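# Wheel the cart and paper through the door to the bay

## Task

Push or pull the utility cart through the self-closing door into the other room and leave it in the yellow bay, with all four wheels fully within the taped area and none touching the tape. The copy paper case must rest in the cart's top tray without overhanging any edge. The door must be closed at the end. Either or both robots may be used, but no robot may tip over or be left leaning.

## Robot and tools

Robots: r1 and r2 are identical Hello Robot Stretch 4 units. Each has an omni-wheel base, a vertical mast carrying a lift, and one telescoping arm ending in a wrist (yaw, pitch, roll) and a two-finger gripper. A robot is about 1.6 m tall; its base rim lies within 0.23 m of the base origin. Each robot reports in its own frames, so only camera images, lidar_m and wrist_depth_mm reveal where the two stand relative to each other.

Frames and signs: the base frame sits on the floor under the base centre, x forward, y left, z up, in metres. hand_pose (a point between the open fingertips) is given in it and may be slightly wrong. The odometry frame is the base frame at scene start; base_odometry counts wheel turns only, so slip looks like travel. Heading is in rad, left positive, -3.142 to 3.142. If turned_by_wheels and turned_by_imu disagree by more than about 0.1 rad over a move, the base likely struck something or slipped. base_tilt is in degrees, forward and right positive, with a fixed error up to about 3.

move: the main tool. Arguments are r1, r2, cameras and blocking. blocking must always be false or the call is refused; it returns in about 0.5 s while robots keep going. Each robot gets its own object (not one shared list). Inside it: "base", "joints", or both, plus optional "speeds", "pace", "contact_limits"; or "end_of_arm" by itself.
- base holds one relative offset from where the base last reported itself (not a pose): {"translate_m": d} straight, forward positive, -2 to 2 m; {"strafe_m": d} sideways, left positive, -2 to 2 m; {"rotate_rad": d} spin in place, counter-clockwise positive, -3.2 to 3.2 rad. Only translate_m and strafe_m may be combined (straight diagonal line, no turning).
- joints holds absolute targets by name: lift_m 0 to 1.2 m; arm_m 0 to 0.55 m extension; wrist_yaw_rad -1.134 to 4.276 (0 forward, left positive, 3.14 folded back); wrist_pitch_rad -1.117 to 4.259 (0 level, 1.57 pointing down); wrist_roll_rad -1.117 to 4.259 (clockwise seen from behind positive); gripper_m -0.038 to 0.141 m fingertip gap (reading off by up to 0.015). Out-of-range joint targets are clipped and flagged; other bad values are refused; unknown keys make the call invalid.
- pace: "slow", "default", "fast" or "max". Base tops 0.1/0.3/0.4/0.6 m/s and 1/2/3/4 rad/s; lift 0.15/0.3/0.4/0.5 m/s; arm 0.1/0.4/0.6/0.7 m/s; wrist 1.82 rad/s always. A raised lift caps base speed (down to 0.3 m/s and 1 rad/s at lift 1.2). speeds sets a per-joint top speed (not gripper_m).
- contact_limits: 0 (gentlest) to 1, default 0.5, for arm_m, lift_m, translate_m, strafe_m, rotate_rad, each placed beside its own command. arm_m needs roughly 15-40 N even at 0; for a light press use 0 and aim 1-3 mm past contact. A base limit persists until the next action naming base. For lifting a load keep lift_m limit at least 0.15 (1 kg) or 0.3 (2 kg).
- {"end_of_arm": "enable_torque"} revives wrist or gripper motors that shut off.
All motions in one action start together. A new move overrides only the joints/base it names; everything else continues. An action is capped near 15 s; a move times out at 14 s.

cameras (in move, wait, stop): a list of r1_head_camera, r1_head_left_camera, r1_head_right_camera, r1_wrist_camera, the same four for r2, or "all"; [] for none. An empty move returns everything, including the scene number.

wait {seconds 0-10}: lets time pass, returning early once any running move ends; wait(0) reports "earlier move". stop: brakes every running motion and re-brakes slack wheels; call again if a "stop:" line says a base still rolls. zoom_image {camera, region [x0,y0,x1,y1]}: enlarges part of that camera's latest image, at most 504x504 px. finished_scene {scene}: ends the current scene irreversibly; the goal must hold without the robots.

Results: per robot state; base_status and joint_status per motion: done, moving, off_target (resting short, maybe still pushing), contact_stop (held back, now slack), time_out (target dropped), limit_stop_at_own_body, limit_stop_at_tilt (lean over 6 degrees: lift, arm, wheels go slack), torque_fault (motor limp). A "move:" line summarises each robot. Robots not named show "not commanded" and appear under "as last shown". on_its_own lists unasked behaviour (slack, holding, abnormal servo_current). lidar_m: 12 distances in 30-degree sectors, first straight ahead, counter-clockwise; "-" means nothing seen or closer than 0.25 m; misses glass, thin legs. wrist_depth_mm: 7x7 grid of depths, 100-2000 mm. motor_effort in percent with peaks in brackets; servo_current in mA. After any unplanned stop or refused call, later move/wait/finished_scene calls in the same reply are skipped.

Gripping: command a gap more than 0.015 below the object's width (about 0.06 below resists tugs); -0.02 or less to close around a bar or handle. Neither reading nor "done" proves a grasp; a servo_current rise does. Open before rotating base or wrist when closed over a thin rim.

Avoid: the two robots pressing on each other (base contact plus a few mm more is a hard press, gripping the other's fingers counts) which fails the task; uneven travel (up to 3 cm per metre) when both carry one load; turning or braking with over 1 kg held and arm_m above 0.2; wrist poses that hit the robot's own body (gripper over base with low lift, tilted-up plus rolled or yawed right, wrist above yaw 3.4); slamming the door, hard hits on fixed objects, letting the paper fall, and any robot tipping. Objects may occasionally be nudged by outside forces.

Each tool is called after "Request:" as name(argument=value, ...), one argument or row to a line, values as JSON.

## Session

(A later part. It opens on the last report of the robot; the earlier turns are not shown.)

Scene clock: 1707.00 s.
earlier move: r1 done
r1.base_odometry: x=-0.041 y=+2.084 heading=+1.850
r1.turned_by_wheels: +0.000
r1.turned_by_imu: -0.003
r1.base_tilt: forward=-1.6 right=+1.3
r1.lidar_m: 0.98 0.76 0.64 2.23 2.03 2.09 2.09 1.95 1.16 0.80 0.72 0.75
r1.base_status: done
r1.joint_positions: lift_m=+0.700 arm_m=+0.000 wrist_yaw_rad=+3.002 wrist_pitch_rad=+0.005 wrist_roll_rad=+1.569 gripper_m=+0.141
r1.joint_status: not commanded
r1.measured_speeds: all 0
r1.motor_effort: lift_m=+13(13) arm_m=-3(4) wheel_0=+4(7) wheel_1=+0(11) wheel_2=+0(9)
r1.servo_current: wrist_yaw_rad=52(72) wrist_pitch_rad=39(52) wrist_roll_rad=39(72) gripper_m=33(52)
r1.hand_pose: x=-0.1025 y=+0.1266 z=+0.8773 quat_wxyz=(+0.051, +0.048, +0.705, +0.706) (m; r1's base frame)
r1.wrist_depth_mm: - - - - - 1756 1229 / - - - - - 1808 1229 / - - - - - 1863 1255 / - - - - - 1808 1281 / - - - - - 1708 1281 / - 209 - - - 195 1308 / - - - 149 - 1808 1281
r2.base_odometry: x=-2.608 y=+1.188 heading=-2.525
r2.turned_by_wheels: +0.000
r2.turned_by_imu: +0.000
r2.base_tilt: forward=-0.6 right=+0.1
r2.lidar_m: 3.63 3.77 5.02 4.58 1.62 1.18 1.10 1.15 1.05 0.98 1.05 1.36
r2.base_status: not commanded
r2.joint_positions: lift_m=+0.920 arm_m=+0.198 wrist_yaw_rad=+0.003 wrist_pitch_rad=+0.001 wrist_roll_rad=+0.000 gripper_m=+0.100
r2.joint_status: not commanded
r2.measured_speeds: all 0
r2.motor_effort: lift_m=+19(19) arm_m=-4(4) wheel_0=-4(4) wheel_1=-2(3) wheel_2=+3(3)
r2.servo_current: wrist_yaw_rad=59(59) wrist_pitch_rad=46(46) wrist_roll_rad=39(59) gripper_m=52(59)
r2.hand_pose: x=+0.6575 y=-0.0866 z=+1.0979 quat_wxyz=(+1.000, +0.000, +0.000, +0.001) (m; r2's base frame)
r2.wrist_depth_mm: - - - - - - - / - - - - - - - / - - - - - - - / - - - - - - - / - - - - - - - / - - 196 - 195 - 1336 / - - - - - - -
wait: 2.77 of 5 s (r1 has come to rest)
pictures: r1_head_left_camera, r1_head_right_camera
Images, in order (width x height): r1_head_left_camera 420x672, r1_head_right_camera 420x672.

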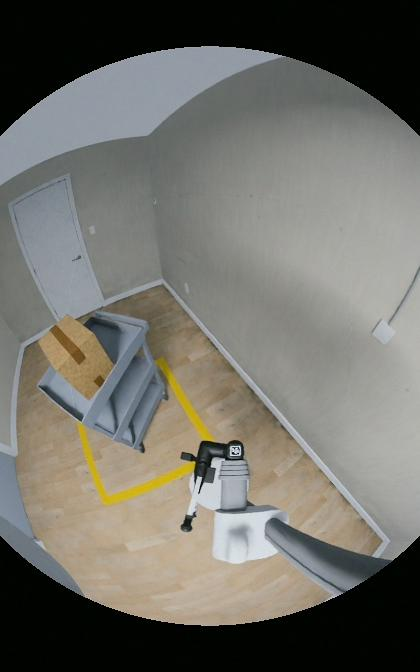

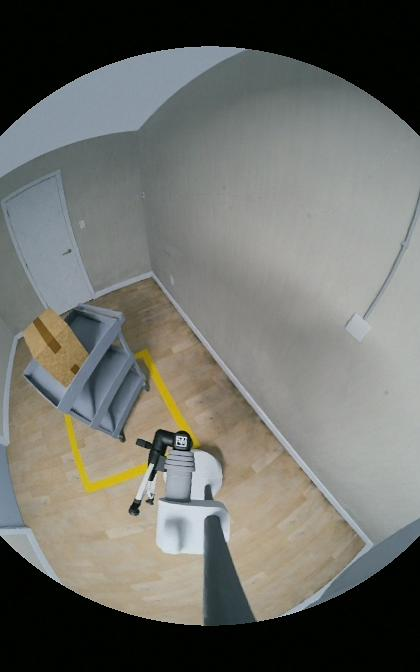

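Request:
move(
  blocking=false,
  r1={"base":{"translate_m":-0.6,"strafe_m":1.25},"pace":"fast"},
)

Request:
wait(
  seconds=7,
)

Request:
wait(
  seconds=0.3,
  cameras=["r1_head_left_camera","r1_head_right_camera"],
)

Scene clock: 1723.63 s.
move: r1 moving
r1.base_odometry: x=-0.076 y=+2.052 heading=+1.851
r1.turned_by_wheels: +0.000
r1.turned_by_imu: +0.000
r1.base_tilt: forward=-1.6 right=+1.3
r1.lidar_m: 1.05 0.73 0.59 2.21 1.99 2.03 2.11 1.94 1.23 0.84 0.76 0.80
r1.base_status: translate_m moving; strafe_m moving
r1.joint_positions: lift_m=+0.700 arm_m=+0.000 wrist_yaw_rad=+3.002 wrist_pitch_rad=+0.005 wrist_roll_rad=+1.569 gripper_m=+0.141
r1.joint_status: not commanded
r1.measured_speeds: translate_m=-0.080 strafe_m=+0.165 rotate_rad=+0.003 lift_m=+0.000 arm_m=+0.000 wrist_yaw_rad=+0.000 wrist_pitch_rad=+0.000 wrist_roll_rad=+0.000
r1.motor_effort: lift_m=+13(13) arm_m=-3(4) wheel_0=-12(12) wheel_1=+9(10) wheel_2=+7(7)
r1.servo_current: wrist_yaw_rad=39(59) wrist_pitch_rad=46(46) wrist_roll_rad=46(65) gripper_m=46(46)
r1.hand_pose: x=-0.1025 y=+0.1266 z=+0.8773 quat_wxyz=(+0.051, +0.048, +0.705, +0.706) (m; r1's base frame)
r1.wrist_depth_mm: - - - - - 1756 1205 / - - - - - 1708 1255 / - - - - - 1756 1281 / - - - - - 1863 1281 / - - - - - 1708 1281 / - 209 - - - 197 1281 / - - - 149 - 1808 1255
r2: as last shown
r2.lidar_m: 3.62 3.75 5.04 4.60 1.64 1.15 1.10 1.15 1.05 1.00 1.04 1.43
r2.motor_effort: lift_m=+19(19) arm_m=-4(4) wheel_0=-4(4) wheel_1=-3(3) wheel_2=+2(3)
r2.servo_current: wrist_yaw_rad=46(52) wrist_pitch_rad=39(46) wrist_roll_rad=52(59) gripper_m=52(52)
r2.wrist_depth_mm: - - - - - - - / - - - - - - - / - - - - - - - / - - - - - - - / - - - - - - - / - - 195 - 195 - 1281 / - - - - - - -
pictures: none

Scene clock: 1727.97 s.
earlier move: r1 done
r1.base_odometry: x=-1.076 y=+1.162 heading=+1.850
r1.turned_by_wheels: +0.000
r1.turned_by_imu: +0.005
r1.base_tilt: forward=-1.6 right=+1.3
r1.lidar_m: 0.87 2.56 1.08 0.82 0.75 0.74 0.91 2.15 2.20 2.23 2.06 0.87
r1.base_status: done
r1.joint_positions: lift_m=+0.700 arm_m=+0.000 wrist_yaw_rad=+3.002 wrist_pitch_rad=+0.005 wrist_roll_rad=+1.569 gripper_m=+0.141
r1.joint_status: not commanded
r1.measured_speeds: all 0
r1.motor_effort: lift_m=+14(14) arm_m=-4(4) wheel_0=+0(15) wheel_1=+1(10) wheel_2=-1(8)
r1.servo_current: wrist_yaw_rad=39(72) wrist_pitch_rad=39(59) wrist_roll_rad=39(72) gripper_m=46(46)
r1.hand_pose: x=-0.1025 y=+0.1266 z=+0.8773 quat_wxyz=(+0.051, +0.048, +0.705, +0.706) (m; r1's base frame)
r1.wrist_depth_mm: - - - - - - - / - - - - - - - / - - - - - - - / - - - - - - - / - - - - - - 1160 / - 193 - - 183 196 1308 / - - - 142 - 1708 1229
r2.base_odometry: x=-2.608 y=+1.188 heading=-2.525
r2.turned_by_wheels: +0.000
r2.turned_by_imu: +0.001
r2.base_tilt: forward=-0.7 right=+0.1
r2.lidar_m: 3.63 3.76 5.03 4.60 1.62 1.14 1.10 1.15 1.04 0.99 1.04 1.43
r2.base_status: not commanded
r2.joint_positions: lift_m=+0.920 arm_m=+0.198 wrist_yaw_rad=+0.003 wrist_pitch_rad=+0.001 wrist_roll_rad=+0.000 gripper_m=+0.100
r2.joint_status: not commanded
r2.measured_speeds: all 0
r2.motor_effort: lift_m=+19(19) arm_m=-4(4) wheel_0=-4(4) wheel_1=-2(3) wheel_2=+2(3)
r2.servo_current: wrist_yaw_rad=46(65) wrist_pitch_rad=39(46) wrist_roll_rad=39(65) gripper_m=52(59)
r2.hand_pose: x=+0.6575 y=-0.0866 z=+1.0979 quat_wxyz=(+1.000, +0.000, +0.000, +0.001) (m; r2's base frame)
r2.wrist_depth_mm: - - - - - - - / - - - - - - - / - - - - - - - / - - - - - - - / - - - - - - - / - - 196 - 195 - 1336 / - - - - - - -
wait: 4.33 of 7 s (r1 has come to rest)
pictures: none

Scene clock: 1728.27 s.
r1.base_odometry: x=-1.076 y=+1.162 heading=+1.850
r1.turned_by_wheels: +0.000
r1.turned_by_imu: +0.000
r1.base_tilt: forward=-1.6 right=+1.3
r1.lidar_m: 0.88 2.58 1.09 0.82 0.75 0.74 0.91 2.15 2.21 2.21 2.08 0.89
r1.base_status: done
r1.joint_positions: lift_m=+0.700 arm_m=+0.000 wrist_yaw_rad=+3.002 wrist_pitch_rad=+0.005 wrist_roll_rad=+1.569 gripper_m=+0.141
r1.joint_status: not commanded
r1.measured_speeds: all 0
r1.motor_effort: lift_m=+14(14) arm_m=-4(4) wheel_0=+0(15) wheel_1=+1(10) wheel_2=-1(8)
r1.servo_current: wrist_yaw_rad=59(72) wrist_pitch_rad=52(59) wrist_roll_rad=59(72) gripper_m=39(46)
r1.hand_pose: x=-0.1025 y=+0.1266 z=+0.8773 quat_wxyz=(+0.051, +0.048, +0.705, +0.706) (m; r1's base frame)
r1.wrist_depth_mm: - - - - - - - / - - - - - - - / - - - - - - - / - - - - - - - / - - - - - - 1160 / - 193 - - 182 196 1308 / - - - 143 - 1708 1281
r2.base_odometry: x=-2.608 y=+1.188 heading=-2.525
r2.turned_by_wheels: +0.000
r2.turned_by_imu: +0.000
r2.base_tilt: forward=-0.6 right=+0.1
r2.lidar_m: 3.63 3.76 5.01 4.57 1.65 1.18 1.11 1.16 1.02 0.99 1.04 1.41
r2.base_status: not commanded
r2.joint_positions: lift_m=+0.920 arm_m=+0.198 wrist_yaw_rad=+0.003 wrist_pitch_rad=+0.001 wrist_roll_rad=+0.000 gripper_m=+0.100
r2.joint_status: not commanded
r2.measured_speeds: all 0
r2.motor_effort: lift_m=+19(19) arm_m=-3(4) wheel_0=-4(4) wheel_1=-3(3) wheel_2=+2(3)
r2.servo_current: wrist_yaw_rad=59(65) wrist_pitch_rad=39(46) wrist_roll_rad=39(65) gripper_m=52(59)
r2.hand_pose: x=+0.6575 y=-0.0866 z=+1.0979 quat_wxyz=(+1.000, +0.000, +0.000, +0.001) (m; r2's base frame)
r2.wrist_depth_mm: - - - - - - - / - - - - - - - / - - - - - - - / - - - - - - - / - - - - - - - / - - 195 - 195 - 1366 / - - - - - - -
wait: 0.30 s; at rest by 0.27 s
pictures: r1_head_left_camera, r1_head_right_camera
Images, in order (width x height): r1_head_left_camera 420x672, r1_head_right_camera 420x672.

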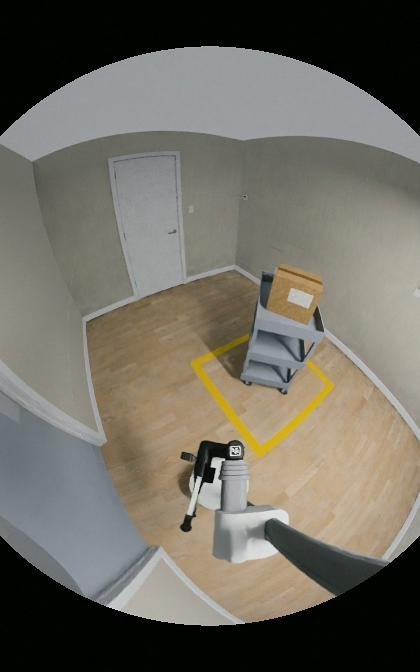

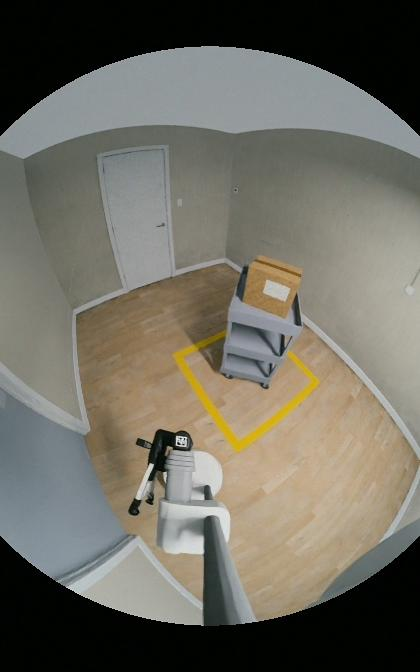

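Request:
zoom_image(
  camera="r1_head_left_camera",
  region=[180, 260, 340, 420],
)

Request:
move(
  blocking=false,
  r1={"base":{"translate_m":1.1},"pace":"fast"},
)

Request:
wait(
  seconds=5,
)

Request:
move(
  blocking=false,
  r1={"base":{"rotate_rad":-1.0}},
)

Request:
wait(
  seconds=3,
  cameras=["r1_head_left_camera","r1_head_right_camera"],
)

Request:
zoom_image(
  camera="r1_head_right_camera",
  region=[180, 240, 400, 460],
)

Scaled by 3.150 from the camera's 420x672 image, which has a finer 600x960 frame.

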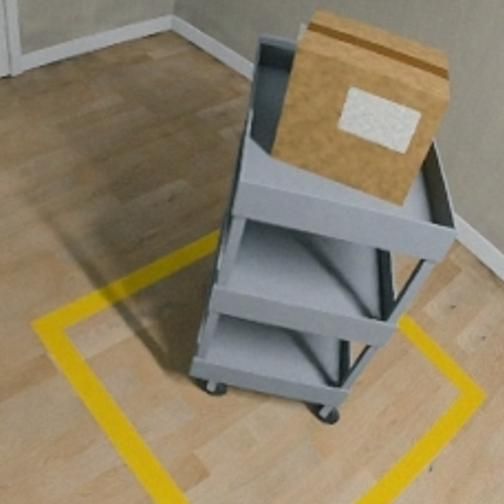

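Scene clock: 1735.67 s.
move: r1 moving
r1.base_odometry: x=-1.090 y=+1.207 heading=+1.851
r1.turned_by_wheels: +0.000
r1.turned_by_imu: +0.000
r1.base_tilt: forward=-1.6 right=+1.3
r1.lidar_m: 0.83 2.52 1.11 0.84 0.79 0.75 0.95 2.20 2.26 2.19 2.05 0.85
r1.base_status: translate_m moving
r1.joint_positions: lift_m=+0.700 arm_m=+0.000 wrist_yaw_rad=+3.002 wrist_pitch_rad=+0.005 wrist_roll_rad=+1.569 gripper_m=+0.141
r1.joint_status: not commanded
r1.measured_speeds: translate_m=+0.182 strafe_m=+0.001 rotate_rad=+0.000 lift_m=+0.000 arm_m=+0.000 wrist_yaw_rad=+0.000 wrist_pitch_rad=+0.000 wrist_roll_rad=+0.000
r1.motor_effort: lift_m=+14(14) arm_m=-4(4) wheel_0=+8(8) wheel_1=+7(7) wheel_2=-11(11)
r1.servo_current: wrist_yaw_rad=52(59) wrist_pitch_rad=52(52) wrist_roll_rad=52(59) gripper_m=46(46)
r1.hand_pose: x=-0.1025 y=+0.1266 z=+0.8773 quat_wxyz=(+0.051, +0.048, +0.705, +0.706) (m; r1's base frame)
r1.wrist_depth_mm: - - - - - - - / - - - - - - - / - - - - - - - / - - - - - - 1078 / - - - - - - 1182 / - 193 - - 182 196 1281 / - 283 - 142 - 1863 1308
r2: as last shown
r2.base_tilt: forward=-0.7 right=+0.1
r2.lidar_m: 3.62 3.79 5.00 4.60 1.64 1.16 1.11 1.14 1.05 0.99 1.02 1.38
r2.motor_effort: lift_m=+19(19) arm_m=-3(4) wheel_0=-4(4) wheel_1=-2(3) wheel_2=+2(3)
r2.servo_current: wrist_yaw_rad=46(59) wrist_pitch_rad=46(46) wrist_roll_rad=46(52) gripper_m=46(52)
r2.wrist_depth_mm: - - - - - - - / - - - - - - - / - - - - - - - / - - - - - - - / - - - - - - - / - - 195 - 195 - 1336 / - - - - - - -
pictures: none

Scene clock: 1739.27 s.
earlier move: r1 done
r1.base_odometry: x=-1.380 y=+2.219 heading=+1.850
r1.turned_by_wheels: +0.000
r1.turned_by_imu: -0.002
r1.base_tilt: forward=-1.6 right=+1.3
r1.lidar_m: 1.81 1.62 1.71 1.40 1.30 1.40 1.75 3.05 2.33 0.28 0.25 0.25
r1.base_status: done
r1.joint_positions: lift_m=+0.700 arm_m=+0.000 wrist_yaw_rad=+3.002 wrist_pitch_rad=+0.005 wrist_roll_rad=+1.569 gripper_m=+0.141
r1.joint_status: not commanded
r1.measured_speeds: all 0
r1.motor_effort: lift_m=+15(15) arm_m=+4(4) wheel_0=+1(17) wheel_1=+2(9) wheel_2=+0(22)
r1.servo_current: wrist_yaw_rad=46(65) wrist_pitch_rad=39(52) wrist_roll_rad=59(72) gripper_m=46(52)
r1.hand_pose: x=-0.1025 y=+0.1267 z=+0.8772 quat_wxyz=(+0.051, +0.048, +0.705, +0.706) (m; r1's base frame)
r1.wrist_depth_mm: - - - - - - 1229 / - - - - - 1499 1229 / 1576 - - - - 1661 1255 / 1708 - - - - 1708 1229 / - - - - - 1708 1281 / - 209 - - - 196 1308 / - - - 149 - 1863 1308
r2.base_odometry: x=-2.608 y=+1.188 heading=-2.525
r2.turned_by_wheels: +0.000
r2.turned_by_imu: +0.001
r2.base_tilt: forward=-0.7 right=+0.1
r2.lidar_m: 3.63 3.74 5.03 4.60 1.63 1.17 1.11 1.16 1.05 0.97 1.03 1.40
r2.base_status: not commanded
r2.joint_positions: lift_m=+0.920 arm_m=+0.198 wrist_yaw_rad=+0.003 wrist_pitch_rad=+0.001 wrist_roll_rad=+0.000 gripper_m=+0.100
r2.joint_status: not commanded
r2.measured_speeds: all 0
r2.motor_effort: lift_m=+19(19) arm_m=-4(4) wheel_0=-4(4) wheel_1=-2(3) wheel_2=+2(3)
r2.servo_current: wrist_yaw_rad=46(65) wrist_pitch_rad=39(52) wrist_roll_rad=33(65) gripper_m=46(59)
r2.hand_pose: x=+0.6575 y=-0.0866 z=+1.0979 quat_wxyz=(+1.000, +0.000, +0.000, +0.001) (m; r2's base frame)
r2.wrist_depth_mm: - - - - - - - / - - - - - - - / - - - - - - - / - - - - - - - / - - - - - - - / - - 195 - 195 - 1336 / - - - - - - -
wait: 3.60 of 5 s (r1 has come to rest)
pictures: none

Scene clock: 1739.77 s.
move: r1 moving
r1.base_odometry: x=-1.380 y=+2.219 heading=+1.598
r1.turned_by_wheels: -0.253
r1.turned_by_imu: -0.254
r1.base_tilt: forward=-1.6 right=+1.3
r1.lidar_m: 1.65 1.67 1.65 1.57 1.31 1.26 1.53 2.38 3.06 0.34 0.25 0.25
r1.base_status: rotate_rad moving
r1.joint_positions: lift_m=+0.700 arm_m=+0.000 wrist_yaw_rad=+3.002 wrist_pitch_rad=+0.005 wrist_roll_rad=+1.569 gripper_m=+0.141
r1.joint_status: not commanded
r1.measured_speeds: translate_m=+0.000 strafe_m=-0.001 rotate_rad=-0.978 lift_m=+0.000 arm_m=+0.000 wrist_yaw_rad=+0.000 wrist_pitch_rad=+0.000 wrist_roll_rad=+0.000
r1.motor_effort: lift_m=+15(15) arm_m=+4(4) wheel_0=+8(8) wheel_1=+8(8) wheel_2=+7(7)
r1.servo_current: wrist_yaw_rad=39(52) wrist_pitch_rad=52(52) wrist_roll_rad=52(59) gripper_m=46(46)
r1.hand_pose: x=-0.1025 y=+0.1267 z=+0.8772 quat_wxyz=(+0.051, +0.048, +0.705, +0.706) (m; r1's base frame)
r1.wrist_depth_mm: - - - - - - 1182 / - - 1430 - - - 1229 / - - - - - 1499 1255 / 1576 - - - - 1618 1255 / 1661 - - - - 1661 1281 / - 196 180 - 187 196 1281 / - - - 149 - 1863 1281
r2: as last shown
r2.turned_by_imu: +0.000
r2.lidar_m: 3.63 3.79 5.00 4.61 1.63 1.18 1.11 1.15 1.05 0.98 1.03 1.42
r2.motor_effort: lift_m=+19(19) arm_m=-4(4) wheel_0=-3(4) wheel_1=-2(3) wheel_2=+2(3)
r2.servo_current: wrist_yaw_rad=59(59) wrist_pitch_rad=46(46) wrist_roll_rad=46(59) gripper_m=46(59)
pictures: none

Scene clock: 1740.97 s.
earlier move: r1 done
r1.base_odometry: x=-1.380 y=+2.219 heading=+0.851
r1.turned_by_wheels: -0.747
r1.turned_by_imu: -0.751
r1.base_tilt: forward=-1.6 right=+1.3
r1.lidar_m: 0.25 1.53 1.74 1.65 1.71 1.39 1.28 1.42 1.83 3.06 0.50 0.28
r1.base_status: done
r1.joint_positions: lift_m=+0.700 arm_m=+0.000 wrist_yaw_rad=+3.002 wrist_pitch_rad=+0.005 wrist_roll_rad=+1.569 gripper_m=+0.141
r1.joint_status: not commanded
r1.measured_speeds: all 0
r1.motor_effort: lift_m=+15(15) arm_m=+4(4) wheel_0=+3(9) wheel_1=+1(9) wheel_2=+1(8)
r1.servo_current: wrist_yaw_rad=33(65) wrist_pitch_rad=46(52) wrist_roll_rad=46(72) gripper_m=39(46)
r1.hand_pose: x=-0.1025 y=+0.1267 z=+0.8772 quat_wxyz=(+0.051, +0.048, +0.705, +0.706) (m; r1's base frame)
r1.wrist_depth_mm: - - - - - 1618 1255 / - - - - - 1537 1255 / - - - - - 1537 1281 / - - - - - 1464 1255 / - - - - - 1397 1205 / - 193 - - 182 196 1255 / - 153 1397 143 - - 1255
r2.base_odometry: x=-2.608 y=+1.188 heading=-2.525
r2.turned_by_wheels: +0.000
r2.turned_by_imu: +0.000
r2.base_tilt: forward=-0.7 right=+0.1
r2.lidar_m: 3.64 3.76 5.01 4.62 1.64 1.17 1.11 1.15 1.05 0.99 1.03 1.39
r2.base_status: not commanded
r2.joint_positions: lift_m=+0.920 arm_m=+0.198 wrist_yaw_rad=+0.003 wrist_pitch_rad=+0.001 wrist_roll_rad=+0.000 gripper_m=+0.100
r2.joint_status: not commanded
r2.measured_speeds: all 0
r2.motor_effort: lift_m=+19(19) arm_m=-3(4) wheel_0=-4(4) wheel_1=-3(3) wheel_2=+3(3)
r2.servo_current: wrist_yaw_rad=52(59) wrist_pitch_rad=33(46) wrist_roll_rad=46(59) gripper_m=52(59)
r2.hand_pose: x=+0.6575 y=-0.0866 z=+1.0979 quat_wxyz=(+1.000, +0.000, +0.000, +0.001) (m; r2's base frame)
r2.wrist_depth_mm: - - - - - - - / - - - - - - - / - - - - - - - / - - - - - - - / - - - - - - - / - - 195 - 195 - 1308 / - - - - - - -
wait: 1.20 of 3 s (r1 has come to rest)
pictures: r1_head_left_camera, r1_head_right_camera
Images, in order (width x height): r1_head_left_camera 420x672, r1_head_right_camera 420x672.

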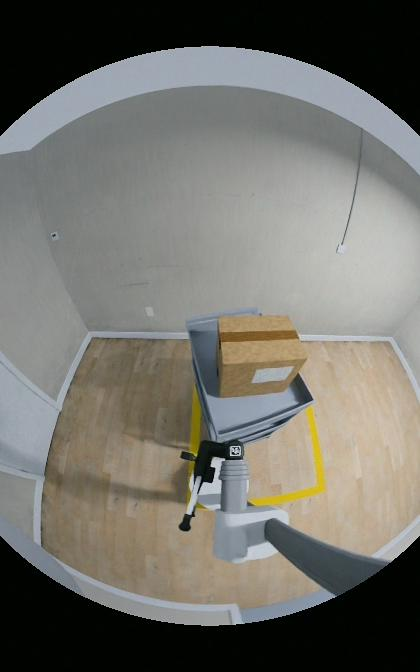

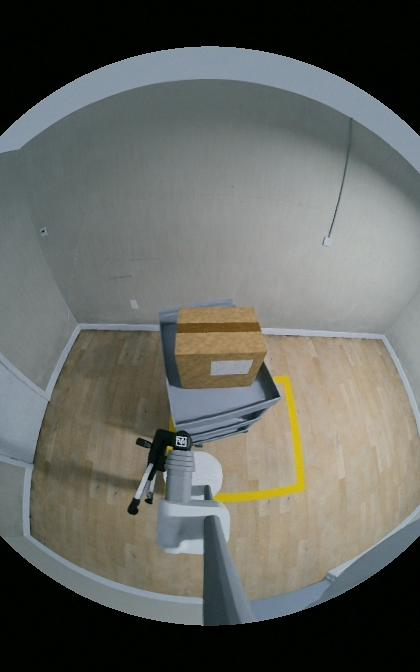

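Scaled by 2.291 from the camera's 420x672 image, which has a finer 600x960 frame.

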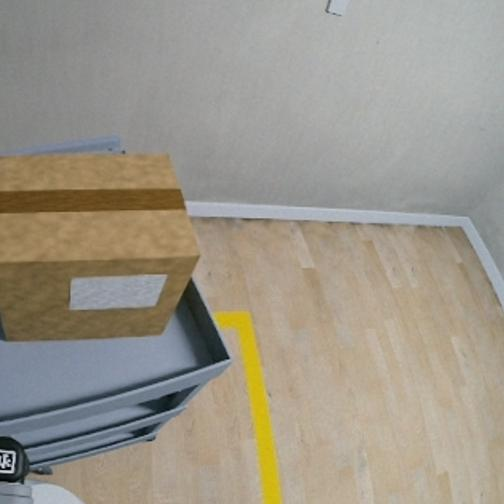

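Request:
move(
  blocking=false,
  r1={"base":{"translate_m":-0.5,"strafe_m":0.7},"pace":"fast"},
)

Request:
wait(
  seconds=5,
)

Request:
move(
  blocking=false,
  r1={"base":{"rotate_rad":-0.5}},
)

Request:
wait(
  seconds=3,
  cameras=["r1_head_left_camera","r1_head_right_camera"],
)

Request:
zoom_image(
  camera="r1_head_right_camera",
  region=[150, 260, 390, 460],
)

Scene clock: 1748.70 s.
move: r1 moving
r1.base_odometry: x=-1.427 y=+2.224 heading=+0.851
r1.turned_by_wheels: +0.000
r1.turned_by_imu: +0.000
r1.base_tilt: forward=-1.6 right=+1.3
r1.lidar_m: 0.25 1.54 1.70 1.59 1.68 1.34 1.26 1.41 1.75 3.09 0.56 0.27
r1.base_status: translate_m moving; strafe_m moving
r1.joint_positions: lift_m=+0.700 arm_m=+0.000 wrist_yaw_rad=+3.002 wrist_pitch_rad=+0.005 wrist_roll_rad=+1.569 gripper_m=+0.141
r1.joint_status: not commanded
r1.measured_speeds: translate_m=-0.108 strafe_m=+0.149 rotate_rad=+0.000 lift_m=+0.000 arm_m=+0.000 wrist_yaw_rad=+0.000 wrist_pitch_rad=+0.000 wrist_roll_rad=+0.000
r1.motor_effort: lift_m=+15(15) arm_m=+4(4) wheel_0=-13(13) wheel_1=+8(8) wheel_2=+8(9)
r1.servo_current: wrist_yaw_rad=39(65) wrist_pitch_rad=52(52) wrist_roll_rad=46(59) gripper_m=46(46)
r1.hand_pose: x=-0.1025 y=+0.1267 z=+0.8772 quat_wxyz=(+0.051, +0.048, +0.705, +0.706) (m; r1's base frame)
r1.wrist_depth_mm: - - - - - 1537 1229 / - - - - - 1537 1229 / - - - - - 1537 1255 / - - - - - 1464 1281 / - - - - - 1430 1229 / - 193 - - 182 196 1281 / - - - 142 - - 1229
r2: as last shown
r2.base_tilt: forward=-0.6 right=+0.1
r2.lidar_m: 3.64 3.77 5.01 4.59 1.59 1.17 1.09 1.14 1.05 0.98 1.04 1.42
r2.motor_effort: lift_m=+19(19) arm_m=-4(4) wheel_0=-4(4) wheel_1=-2(3) wheel_2=+2(3)
r2.servo_current: wrist_yaw_rad=52(59) wrist_pitch_rad=39(52) wrist_roll_rad=46(52) gripper_m=52(59)
pictures: none

Scene clock: 1751.70 s.
earlier move: r1 done
r1.base_odometry: x=-2.236 y=+2.305 heading=+0.851
r1.turned_by_wheels: +0.000
r1.turned_by_imu: +0.003
r1.base_tilt: forward=-1.6 right=+1.2
r1.lidar_m: 1.94 1.42 1.00 0.93 1.01 0.86 0.81 0.85 1.18 3.07 1.08 0.96
r1.base_status: done
r1.joint_positions: lift_m=+0.700 arm_m=+0.000 wrist_yaw_rad=+3.002 wrist_pitch_rad=+0.005 wrist_roll_rad=+1.569 gripper_m=+0.141
r1.joint_status: not commanded
r1.measured_speeds: all 0
r1.motor_effort: lift_m=+15(15) arm_m=+4(4) wheel_0=+0(15) wheel_1=+1(8) wheel_2=+1(9)
r1.servo_current: wrist_yaw_rad=26(65) wrist_pitch_rad=46(52) wrist_roll_rad=52(65) gripper_m=52(52)
r1.hand_pose: x=-0.1025 y=+0.1267 z=+0.8772 quat_wxyz=(+0.051, +0.048, +0.705, +0.706) (m; r1's base frame)
r1.wrist_depth_mm: - - - - - - - / - - - - - - 1060 / - - - - - - 1008 / - - - - - - 1008 / - - - - - - - / - 193 - - 182 195 - / - - - 142 - - -
r2.base_odometry: x=-2.608 y=+1.188 heading=-2.525
r2.turned_by_wheels: +0.000
r2.turned_by_imu: +0.000
r2.base_tilt: forward=-0.7 right=+0.0
r2.lidar_m: 3.63 3.78 5.04 4.59 1.63 1.19 1.10 1.16 1.05 0.99 1.03 1.43
r2.base_status: not commanded
r2.joint_positions: lift_m=+0.920 arm_m=+0.198 wrist_yaw_rad=+0.003 wrist_pitch_rad=+0.001 wrist_roll_rad=+0.000 gripper_m=+0.100
r2.joint_status: not commanded
r2.measured_speeds: all 0
r2.motor_effort: lift_m=+19(19) arm_m=-3(4) wheel_0=-4(4) wheel_1=-3(3) wheel_2=+3(3)
r2.servo_current: wrist_yaw_rad=52(65) wrist_pitch_rad=39(52) wrist_roll_rad=52(59) gripper_m=46(65)
r2.hand_pose: x=+0.6575 y=-0.0866 z=+1.0979 quat_wxyz=(+1.000, +0.000, +0.000, +0.001) (m; r2's base frame)
r2.wrist_depth_mm: - - - - - - - / - - - - - - - / - - - - - - - / - - - - - - - / - - - - - - - / - - 195 - 195 - 1336 / - - - - - - -
wait: 3.00 of 5 s (r1 has come to rest)
pictures: none

Scene clock: 1752.20 s.
move: r1 moving
r1.base_odometry: x=-2.236 y=+2.305 heading=+0.598
r1.turned_by_wheels: -0.253
r1.turned_by_imu: -0.254
r1.base_tilt: forward=-1.6 right=+1.2
r1.lidar_m: 1.15 1.97 1.12 0.94 0.95 0.97 0.82 0.81 0.96 1.87 3.76 0.95
r1.base_status: rotate_rad moving
r1.joint_positions: lift_m=+0.700 arm_m=+0.000 wrist_yaw_rad=+3.002 wrist_pitch_rad=+0.005 wrist_roll_rad=+1.569 gripper_m=+0.141
r1.joint_status: not commanded
r1.measured_speeds: translate_m=+0.001 strafe_m=-0.002 rotate_rad=-0.976 lift_m=+0.000 arm_m=+0.000 wrist_yaw_rad=+0.000 wrist_pitch_rad=+0.000 wrist_roll_rad=+0.000
r1.motor_effort: lift_m=+15(15) arm_m=+3(4) wheel_0=+7(8) wheel_1=+6(8) wheel_2=+7(8)
r1.servo_current: wrist_yaw_rad=59(59) wrist_pitch_rad=46(52) wrist_roll_rad=39(72) gripper_m=46(52)
r1.hand_pose: x=-0.1025 y=+0.1267 z=+0.8772 quat_wxyz=(+0.051, +0.048, +0.705, +0.706) (m; r1's base frame)
r1.wrist_depth_mm: - - - - - - - / - - - - - - 1205 / - - - - - - 1138 / - - - - - - 1098 / - - - - - - - / - 192 - - 183 194 - / - - - 142 - - -
r2: as last shown
r2.base_tilt: forward=-0.7 right=+0.1
r2.lidar_m: 3.63 3.77 5.02 4.60 1.63 1.16 1.11 1.15 1.04 0.98 1.04 1.43
r2.motor_effort: lift_m=+19(19) arm_m=-3(4) wheel_0=-4(4) wheel_1=-2(3) wheel_2=+2(3)
r2.servo_current: wrist_yaw_rad=33(52) wrist_pitch_rad=39(46) wrist_roll_rad=59(59) gripper_m=52(59)
r2.wrist_depth_mm: - - - - - - - / - - - - - - - / - - - - - - - / - - - - - - - / - - - - - - - / - - 195 - 195 - 1366 / - - - - - - -
pictures: none

Scene clock: 1753.00 s.
earlier move: r1 done
r1.base_odometry: x=-2.236 y=+2.305 heading=+0.351
r1.turned_by_wheels: -0.247
r1.turned_by_imu: -0.249
r1.base_tilt: forward=-1.5 right=+1.3
r1.lidar_m: 0.95 1.93 1.41 1.00 0.94 1.02 0.86 0.82 0.84 1.20 3.36 1.01
r1.base_status: done
r1.joint_positions: lift_m=+0.700 arm_m=+0.000 wrist_yaw_rad=+3.002 wrist_pitch_rad=+0.005 wrist_roll_rad=+1.569 gripper_m=+0.141
r1.joint_status: not commanded
r1.measured_speeds: all 0
r1.motor_effort: lift_m=+15(15) arm_m=+4(4) wheel_0=+3(8) wheel_1=+1(8) wheel_2=-1(8)
r1.servo_current: wrist_yaw_rad=52(59) wrist_pitch_rad=39(52) wrist_roll_rad=52(72) gripper_m=39(52)
r1.hand_pose: x=-0.1025 y=+0.1267 z=+0.8772 quat_wxyz=(+0.051, +0.048, +0.705, +0.706) (m; r1's base frame)
r1.wrist_depth_mm: - - - - - - - / - - - - - - - / - - - - - - 1138 / - - - - - - 1205 / - - - - - - 1138 / - 193 - - 182 195 1060 / - - - 142 - - -
r2.base_odometry: x=-2.608 y=+1.188 heading=-2.525
r2.turned_by_wheels: +0.000
r2.turned_by_imu: +0.000
r2.base_tilt: forward=-0.7 right=+0.1
r2.lidar_m: 3.64 3.80 5.01 4.58 1.64 1.17 1.10 1.17 1.05 0.99 1.04 1.42
r2.base_status: not commanded
r2.joint_positions: lift_m=+0.920 arm_m=+0.198 wrist_yaw_rad=+0.003 wrist_pitch_rad=+0.001 wrist_roll_rad=+0.000 gripper_m=+0.100
r2.joint_status: not commanded
r2.measured_speeds: all 0
r2.motor_effort: lift_m=+19(19) arm_m=-3(4) wheel_0=-4(4) wheel_1=-2(3) wheel_2=+2(3)
r2.servo_current: wrist_yaw_rad=46(59) wrist_pitch_rad=39(46) wrist_roll_rad=39(59) gripper_m=46(59)
r2.hand_pose: x=+0.6575 y=-0.0866 z=+1.0979 quat_wxyz=(+1.000, +0.000, +0.000, +0.001) (m; r2's base frame)
r2.wrist_depth_mm: - - - - - - - / - - - - - - - / - - - - - - - / - - - - - - - / - - - - - - - / - - 195 - 196 - 1336 / - - - - - - -
wait: 0.80 of 3 s (r1 has come to rest)
pictures: r1_head_left_camera, r1_head_right_camera
Images, in order (width x height): r1_head_left_camera 420x672, r1_head_right_camera 420x672.

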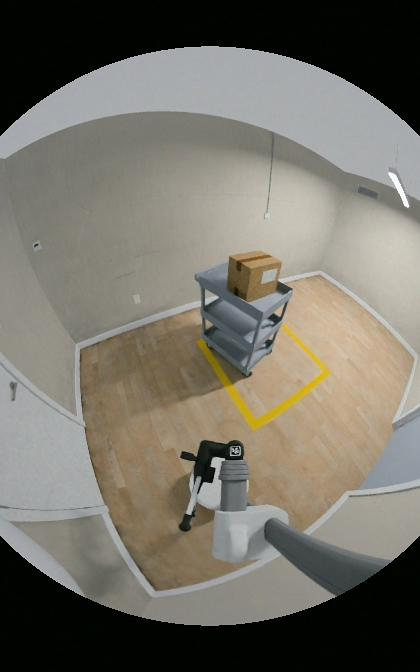

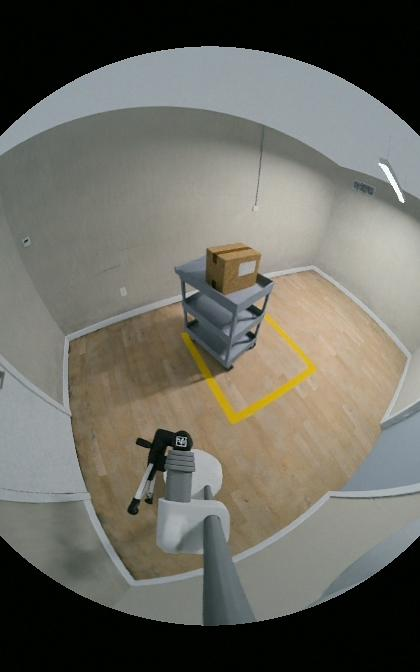

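Scaled by 2.100 from the camera's 420x672 image, which has a finer 600x960 frame.

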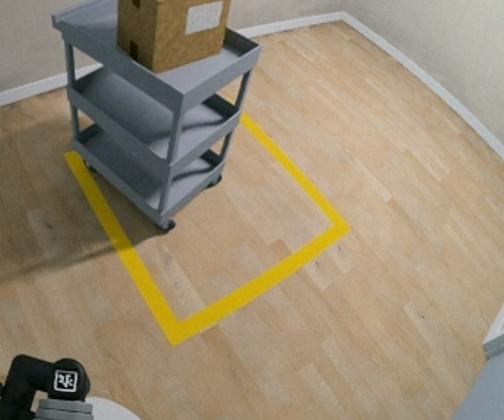

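Request:
move(
  blocking=false,
  r1={"base":{"translate_m":0.5,"strafe_m":-0.9},"joints":{"lift_m":0.653}},
)

Request:
wait(
  seconds=2,
)

Request:
wait(
  seconds=5,
)

Request:
move(
  blocking=false,
  r1={"base":{"rotate_rad":0.75},"joints":{"wrist_yaw_rad":0}},
)

Request:
wait(
  seconds=1.5,
)

Request:
wait(
  seconds=1.5,
  cameras=["r1_head_left_camera","r1_wrist_camera"],
)

Scene clock: 1771.97 s.
move: r1 moving
r1.base_odometry: x=-2.212 y=+2.284 heading=+0.351
r1.turned_by_wheels: +0.000
r1.turned_by_imu: -0.001
r1.base_tilt: forward=-1.6 right=+1.2
r1.lidar_m: 0.94 1.94 1.43 1.04 0.97 1.03 0.87 0.81 0.84 1.31 3.38 1.02
r1.base_status: translate_m moving; strafe_m moving
r1.joint_positions: lift_m=+0.666 arm_m=+0.000 wrist_yaw_rad=+3.002 wrist_pitch_rad=+0.005 wrist_roll_rad=+1.569 gripper_m=+0.141
r1.joint_status: lift_m moving
r1.measured_speeds: translate_m=+0.058 strafe_m=-0.107 rotate_rad=+0.001 lift_m=-0.091 arm_m=+0.000 wrist_yaw_rad=+0.000 wrist_pitch_rad=+0.000 wrist_roll_rad=+0.000
r1.motor_effort: lift_m=+11(14) arm_m=+4(4) wheel_0=+11(12) wheel_1=-7(8) wheel_2=-5(6)
r1.servo_current: wrist_yaw_rad=59(59) wrist_pitch_rad=46(52) wrist_roll_rad=52(65) gripper_m=46(46)
r1.hand_pose: x=-0.1025 y=+0.1267 z=+0.8428 quat_wxyz=(+0.051, +0.048, +0.705, +0.706) (m; r1's base frame)
r1.wrist_depth_mm: - - - - - - - / - - - - - - - / - - - - - - 1138 / - - - - - 1308 1182 / - - - - - - 1118 / - 193 - - 182 193 1060 / - - - 142 - - -
r2: as last shown
r2.lidar_m: 3.63 3.78 5.03 4.60 1.61 1.17 1.09 1.15 1.06 0.98 1.02 1.43
r2.motor_effort: lift_m=+19(19) arm_m=-3(4) wheel_0=-4(4) wheel_1=-3(3) wheel_2=+2(3)
r2.servo_current: wrist_yaw_rad=39(52) wrist_pitch_rad=39(46) wrist_roll_rad=46(46) gripper_m=59(59)
r2.wrist_depth_mm: - - - - - - - / - - - - - - - / - - - - - - - / - - - - - - - / - - - - - - - / - - 195 - 195 - 1336 / - - - - - - -
pictures: none

Scene clock: 1773.97 s.
earlier move: r1 moving
r1.base_odometry: x=-1.804 y=+1.931 heading=+0.351
r1.turned_by_wheels: +0.000
r1.turned_by_imu: -0.002
r1.base_tilt: forward=-1.6 right=+1.3
r1.lidar_m: 0.75 0.71 2.05 1.59 1.51 1.15 0.85 0.81 0.87 1.32 3.18 2.77
r1.base_status: translate_m moving; strafe_m moving
r1.joint_positions: lift_m=+0.653 arm_m=+0.000 wrist_yaw_rad=+3.002 wrist_pitch_rad=+0.005 wrist_roll_rad=+1.569 gripper_m=+0.141
r1.joint_status: all done
r1.measured_speeds: translate_m=+0.144 strafe_m=-0.263 rotate_rad=+0.003 lift_m=+0.000 arm_m=+0.000 wrist_yaw_rad=+0.000 wrist_pitch_rad=+0.000 wrist_roll_rad=+0.000
r1.motor_effort: lift_m=+13(14) arm_m=+4(4) wheel_0=+9(13) wheel_1=-4(8) wheel_2=-3(7)
r1.servo_current: wrist_yaw_rad=52(65) wrist_pitch_rad=46(52) wrist_roll_rad=46(72) gripper_m=39(52)
r1.hand_pose: x=-0.1025 y=+0.1267 z=+0.8303 quat_wxyz=(+0.051, +0.048, +0.705, +0.706) (m; r1's base frame)
r1.wrist_depth_mm: - - - - - 1499 1182 / - - - - - 1537 1182 / - - - - - 1499 1182 / - - - - - 1308 1160 / - - - - - - 1160 / - 192 - - 183 194 1042 / - - - 143 - - -
r2.base_odometry: x=-2.608 y=+1.188 heading=-2.525
r2.turned_by_wheels: +0.000
r2.turned_by_imu: +0.000
r2.base_tilt: forward=-0.7 right=+0.1
r2.lidar_m: 3.63 3.77 4.99 4.59 1.63 1.16 1.11 1.13 1.04 0.98 1.04 1.40
r2.base_status: not commanded
r2.joint_positions: lift_m=+0.920 arm_m=+0.198 wrist_yaw_rad=+0.003 wrist_pitch_rad=+0.001 wrist_roll_rad=+0.000 gripper_m=+0.100
r2.joint_status: not commanded
r2.measured_speeds: all 0
r2.motor_effort: lift_m=+19(19) arm_m=-4(4) wheel_0=-3(4) wheel_1=-3(3) wheel_2=+2(3)
r2.servo_current: wrist_yaw_rad=33(59) wrist_pitch_rad=39(46) wrist_roll_rad=46(59) gripper_m=52(59)
r2.hand_pose: x=+0.6575 y=-0.0866 z=+1.0979 quat_wxyz=(+1.000, +0.000, +0.000, +0.001) (m; r2's base frame)
r2.wrist_depth_mm: - - - - - - - / - - - - - - - / - - - - - - - / - - - - - - - / - - - - - - - / - - 195 - 196 - 1336 / - - - - - - -
wait: 2.00 s; no rest
pictures: none

Scene clock: 1776.40 s.
earlier move: r1 done
r1.base_odometry: x=-1.457 y=+1.632 heading=+0.351
r1.turned_by_wheels: +0.000
r1.turned_by_imu: -0.002
r1.base_tilt: forward=-1.6 right=+1.3
r1.lidar_m: 2.05 0.76 0.75 2.07 1.95 1.18 0.86 0.81 0.95 1.20 2.70 2.80
r1.base_status: done
r1.joint_positions: lift_m=+0.653 arm_m=+0.000 wrist_yaw_rad=+3.002 wrist_pitch_rad=+0.005 wrist_roll_rad=+1.569 gripper_m=+0.141
r1.joint_status: all done
r1.measured_speeds: all 0
r1.motor_effort: lift_m=+13(14) arm_m=+4(4) wheel_0=+0(13) wheel_1=-1(8) wheel_2=-2(7)
r1.servo_current: wrist_yaw_rad=39(65) wrist_pitch_rad=46(52) wrist_roll_rad=46(72) gripper_m=39(52)
r1.hand_pose: x=-0.1025 y=+0.1267 z=+0.8303 quat_wxyz=(+0.051, +0.048, +0.705, +0.706) (m; r1's base frame)
r1.wrist_depth_mm: - - - - - 1708 1182 / - - - - - 1537 1182 / - - - - - 1464 1182 / - - - - - 1281 1138 / - - - - - - 1138 / - 193 - - 182 194 1060 / - - - 142 - - -
r2.base_odometry: x=-2.608 y=+1.188 heading=-2.525
r2.turned_by_wheels: +0.000
r2.turned_by_imu: +0.000
r2.base_tilt: forward=-0.6 right=+0.1
r2.lidar_m: 3.63 3.77 5.00 4.62 1.62 1.16 1.10 1.16 1.06 0.99 1.02 1.41
r2.base_status: not commanded
r2.joint_positions: lift_m=+0.920 arm_m=+0.198 wrist_yaw_rad=+0.003 wrist_pitch_rad=+0.001 wrist_roll_rad=+0.000 gripper_m=+0.100
r2.joint_status: not commanded
r2.measured_speeds: all 0
r2.motor_effort: lift_m=+19(19) arm_m=-3(4) wheel_0=-4(4) wheel_1=-2(3) wheel_2=+2(3)
r2.servo_current: wrist_yaw_rad=46(65) wrist_pitch_rad=39(46) wrist_roll_rad=52(65) gripper_m=46(59)
r2.hand_pose: x=+0.6575 y=-0.0866 z=+1.0979 quat_wxyz=(+1.000, +0.000, +0.000, +0.001) (m; r2's base frame)
r2.wrist_depth_mm: - - - - - - - / - - - - - - - / - - - - - - - / - - - - - - - / - - - - - - - / - - 195 - 195 - 1336 / - - - - - - -
wait: 2.43 of 5 s (r1 has come to rest)
pictures: none

Scene clock: 1776.90 s.
move: r1 moving
r1.base_odometry: x=-1.457 y=+1.632 heading=+0.604
r1.turned_by_wheels: +0.253
r1.turned_by_imu: +0.254
r1.base_tilt: forward=-1.6 right=+1.3
r1.lidar_m: 0.81 0.77 2.28 1.98 1.66 0.93 0.83 0.90 1.04 1.70 2.71 2.30
r1.base_status: rotate_rad moving
r1.joint_positions: lift_m=+0.653 arm_m=+0.000 wrist_yaw_rad=+2.413 wrist_pitch_rad=+0.005 wrist_roll_rad=+1.569 gripper_m=+0.141
r1.joint_status: wrist_yaw_rad moving
r1.measured_speeds: translate_m=+0.000 strafe_m=+0.001 rotate_rad=+0.973 lift_m=+0.000 arm_m=+0.000 wrist_yaw_rad=-1.820 wrist_pitch_rad=+0.000 wrist_roll_rad=+0.000
r1.motor_effort: lift_m=+13(13) arm_m=+4(4) wheel_0=-10(10) wheel_1=-7(8) wheel_2=-7(7)
r1.servo_current: wrist_yaw_rad=52(111) wrist_pitch_rad=46(52) wrist_roll_rad=59(59) gripper_m=46(46)
r1.hand_pose: x=+0.0139 y=+0.2572 z=+0.8303 quat_wxyz=(+0.254, +0.250, +0.661, +0.661) (m; r1's base frame)
r1.wrist_depth_mm: - - - - - 1576 1182 / - - - - - 1661 1160 / - - - - - 1661 1182 / - - - - - 1708 1205 / - - - - - 1499 1205 / - 193 - - 182 196 1229 / - - - 142 - - 1118
r2: as last shown
r2.base_tilt: forward=-0.7 right=+0.1
r2.lidar_m: 3.62 3.78 5.05 4.63 1.62 1.17 1.11 1.14 1.05 0.99 1.05 1.42
r2.motor_effort: lift_m=+19(19) arm_m=-4(4) wheel_0=-3(4) wheel_1=-2(3) wheel_2=+2(3)
r2.servo_current: wrist_yaw_rad=46(59) wrist_pitch_rad=39(46) wrist_roll_rad=46(52) gripper_m=52(52)
r2.wrist_depth_mm: - - - - - - - / - - - - - - - / - - - - - - - / - - - - - - - / - - - - - - - / - - 195 - 196 - 1366 / - - - - - - -
pictures: none

Scene clock: 1778.40 s.
earlier move: r1 moving
r1.base_odometry: x=-1.457 y=+1.632 heading=+1.101
r1.turned_by_wheels: +0.497
r1.turned_by_imu: +0.500
r1.base_tilt: forward=-1.6 right=+1.2
r1.lidar_m: 0.76 2.23 1.98 1.81 0.98 0.82 0.87 1.01 1.57 2.75 2.36 0.83
r1.base_status: done
r1.joint_positions: lift_m=+0.653 arm_m=+0.000 wrist_yaw_rad=+0.003 wrist_pitch_rad=+0.005 wrist_roll_rad=+1.569 gripper_m=+0.141
r1.joint_status: wrist_yaw_rad moving
r1.measured_speeds: translate_m=+0.000 strafe_m=+0.000 rotate_rad=+0.000 lift_m=+0.000 arm_m=+0.000 wrist_yaw_rad=-0.031 wrist_pitch_rad=+0.000 wrist_roll_rad=+0.000
r1.motor_effort: lift_m=+13(13) arm_m=+3(4) wheel_0=-3(10) wheel_1=+0(8) wheel_2=-2(7)
r1.servo_current: wrist_yaw_rad=59(137) wrist_pitch_rad=46(52) wrist_roll_rad=46(59) gripper_m=46(52)
r1.hand_pose: x=+0.4595 y=-0.0865 z=+0.8303 quat_wxyz=(+0.708, +0.707, +0.003, -0.001) (m; r1's base frame)
r1.wrist_depth_mm: - - - - - 1464 1205 / - - - - - 1537 1229 / - - - 580 - 1397 1182 / - - 699 574 - - - / - - 691 559 1138 - - / - 193 707 564 186 195 - / - - 715 142 - - -
r2.base_odometry: x=-2.608 y=+1.188 heading=-2.525
r2.turned_by_wheels: +0.000
r2.turned_by_imu: +0.000
r2.base_tilt: forward=-0.6 right=+0.1
r2.lidar_m: 3.62 3.76 5.03 4.61 1.61 1.16 1.11 1.15 1.04 0.99 1.06 1.42
r2.base_status: not commanded
r2.joint_positions: lift_m=+0.920 arm_m=+0.198 wrist_yaw_rad=+0.003 wrist_pitch_rad=+0.001 wrist_roll_rad=+0.000 gripper_m=+0.100
r2.joint_status: not commanded
r2.measured_speeds: all 0
r2.motor_effort: lift_m=+19(19) arm_m=-4(4) wheel_0=-4(4) wheel_1=-2(3) wheel_2=+2(3)
r2.servo_current: wrist_yaw_rad=46(59) wrist_pitch_rad=39(46) wrist_roll_rad=52(59) gripper_m=46(59)
r2.hand_pose: x=+0.6575 y=-0.0866 z=+1.0979 quat_wxyz=(+1.000, +0.000, +0.000, +0.001) (m; r2's base frame)
r2.wrist_depth_mm: - - - - - - - / - - - - - - - / - - - - - - - / - - - - - - - / - - - - - - - / - - 195 - 195 - 1336 / - - - - - - -
wait: 1.50 s; no rest
pictures: none

Scene clock: 1778.70 s.
earlier move: r1 done
r1.base_odometry: x=-1.457 y=+1.632 heading=+1.101
r1.turned_by_wheels: +0.000
r1.turned_by_imu: +0.000
r1.base_tilt: forward=-1.6 right=+1.3
r1.lidar_m: 0.75 2.24 1.97 1.80 1.01 0.81 0.88 1.02 1.55 2.74 2.36 0.82
r1.base_status: done
r1.joint_positions: lift_m=+0.653 arm_m=+0.000 wrist_yaw_rad=+0.003 wrist_pitch_rad=+0.005 wrist_roll_rad=+1.569 gripper_m=+0.141
r1.joint_status: all done
r1.measured_speeds: all 0
r1.motor_effort: lift_m=+13(13) arm_m=+3(4) wheel_0=-2(10) wheel_1=-1(8) wheel_2=-2(7)
r1.servo_current: wrist_yaw_rad=46(137) wrist_pitch_rad=46(52) wrist_roll_rad=39(59) gripper_m=46(52)
r1.hand_pose: x=+0.4595 y=-0.0867 z=+0.8303 quat_wxyz=(+0.708, +0.707, +0.003, -0.001) (m; r1's base frame)
r1.wrist_depth_mm: - - - - - 1464 1205 / - - - - - 1576 1229 / - - - 580 - 1397 1078 / - - 683 574 - - - / - - 699 569 1160 - - / - 193 723 559 187 195 - / - - 723 142 - - -
r2.base_odometry: x=-2.608 y=+1.188 heading=-2.525
r2.turned_by_wheels: +0.000
r2.turned_by_imu: +0.000
r2.base_tilt: forward=-0.6 right=+0.1
r2.lidar_m: 3.62 3.78 5.02 4.58 1.62 1.18 1.12 1.15 1.03 1.00 1.01 1.43
r2.base_status: not commanded
r2.joint_positions: lift_m=+0.920 arm_m=+0.198 wrist_yaw_rad=+0.003 wrist_pitch_rad=+0.001 wrist_roll_rad=+0.000 gripper_m=+0.100
r2.joint_status: not commanded
r2.measured_speeds: all 0
r2.motor_effort: lift_m=+19(19) arm_m=-3(4) wheel_0=-4(4) wheel_1=-2(3) wheel_2=+2(3)
r2.servo_current: wrist_yaw_rad=52(59) wrist_pitch_rad=39(46) wrist_roll_rad=39(59) gripper_m=52(59)
r2.hand_pose: x=+0.6575 y=-0.0866 z=+1.0979 quat_wxyz=(+1.000, +0.000, +0.000, +0.001) (m; r2's base frame)
r2.wrist_depth_mm: - - - - - - - / - - - - - - - / - - - - - - - / - - - - - - - / - - - - - - - / - - 196 - 195 - 1308 / - - - - - - -
wait: 0.30 of 1.5 s (r1 has come to rest)
pictures: r1_head_left_camera, r1_wrist_camera
Images, in order (width x height): r1_head_left_camera 420x672, r1_wrist_camera 616x392.

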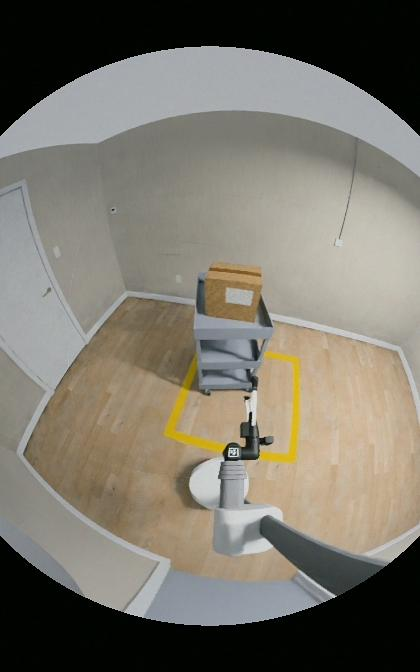

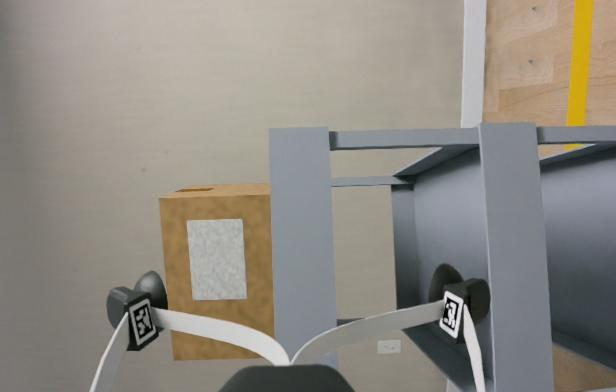

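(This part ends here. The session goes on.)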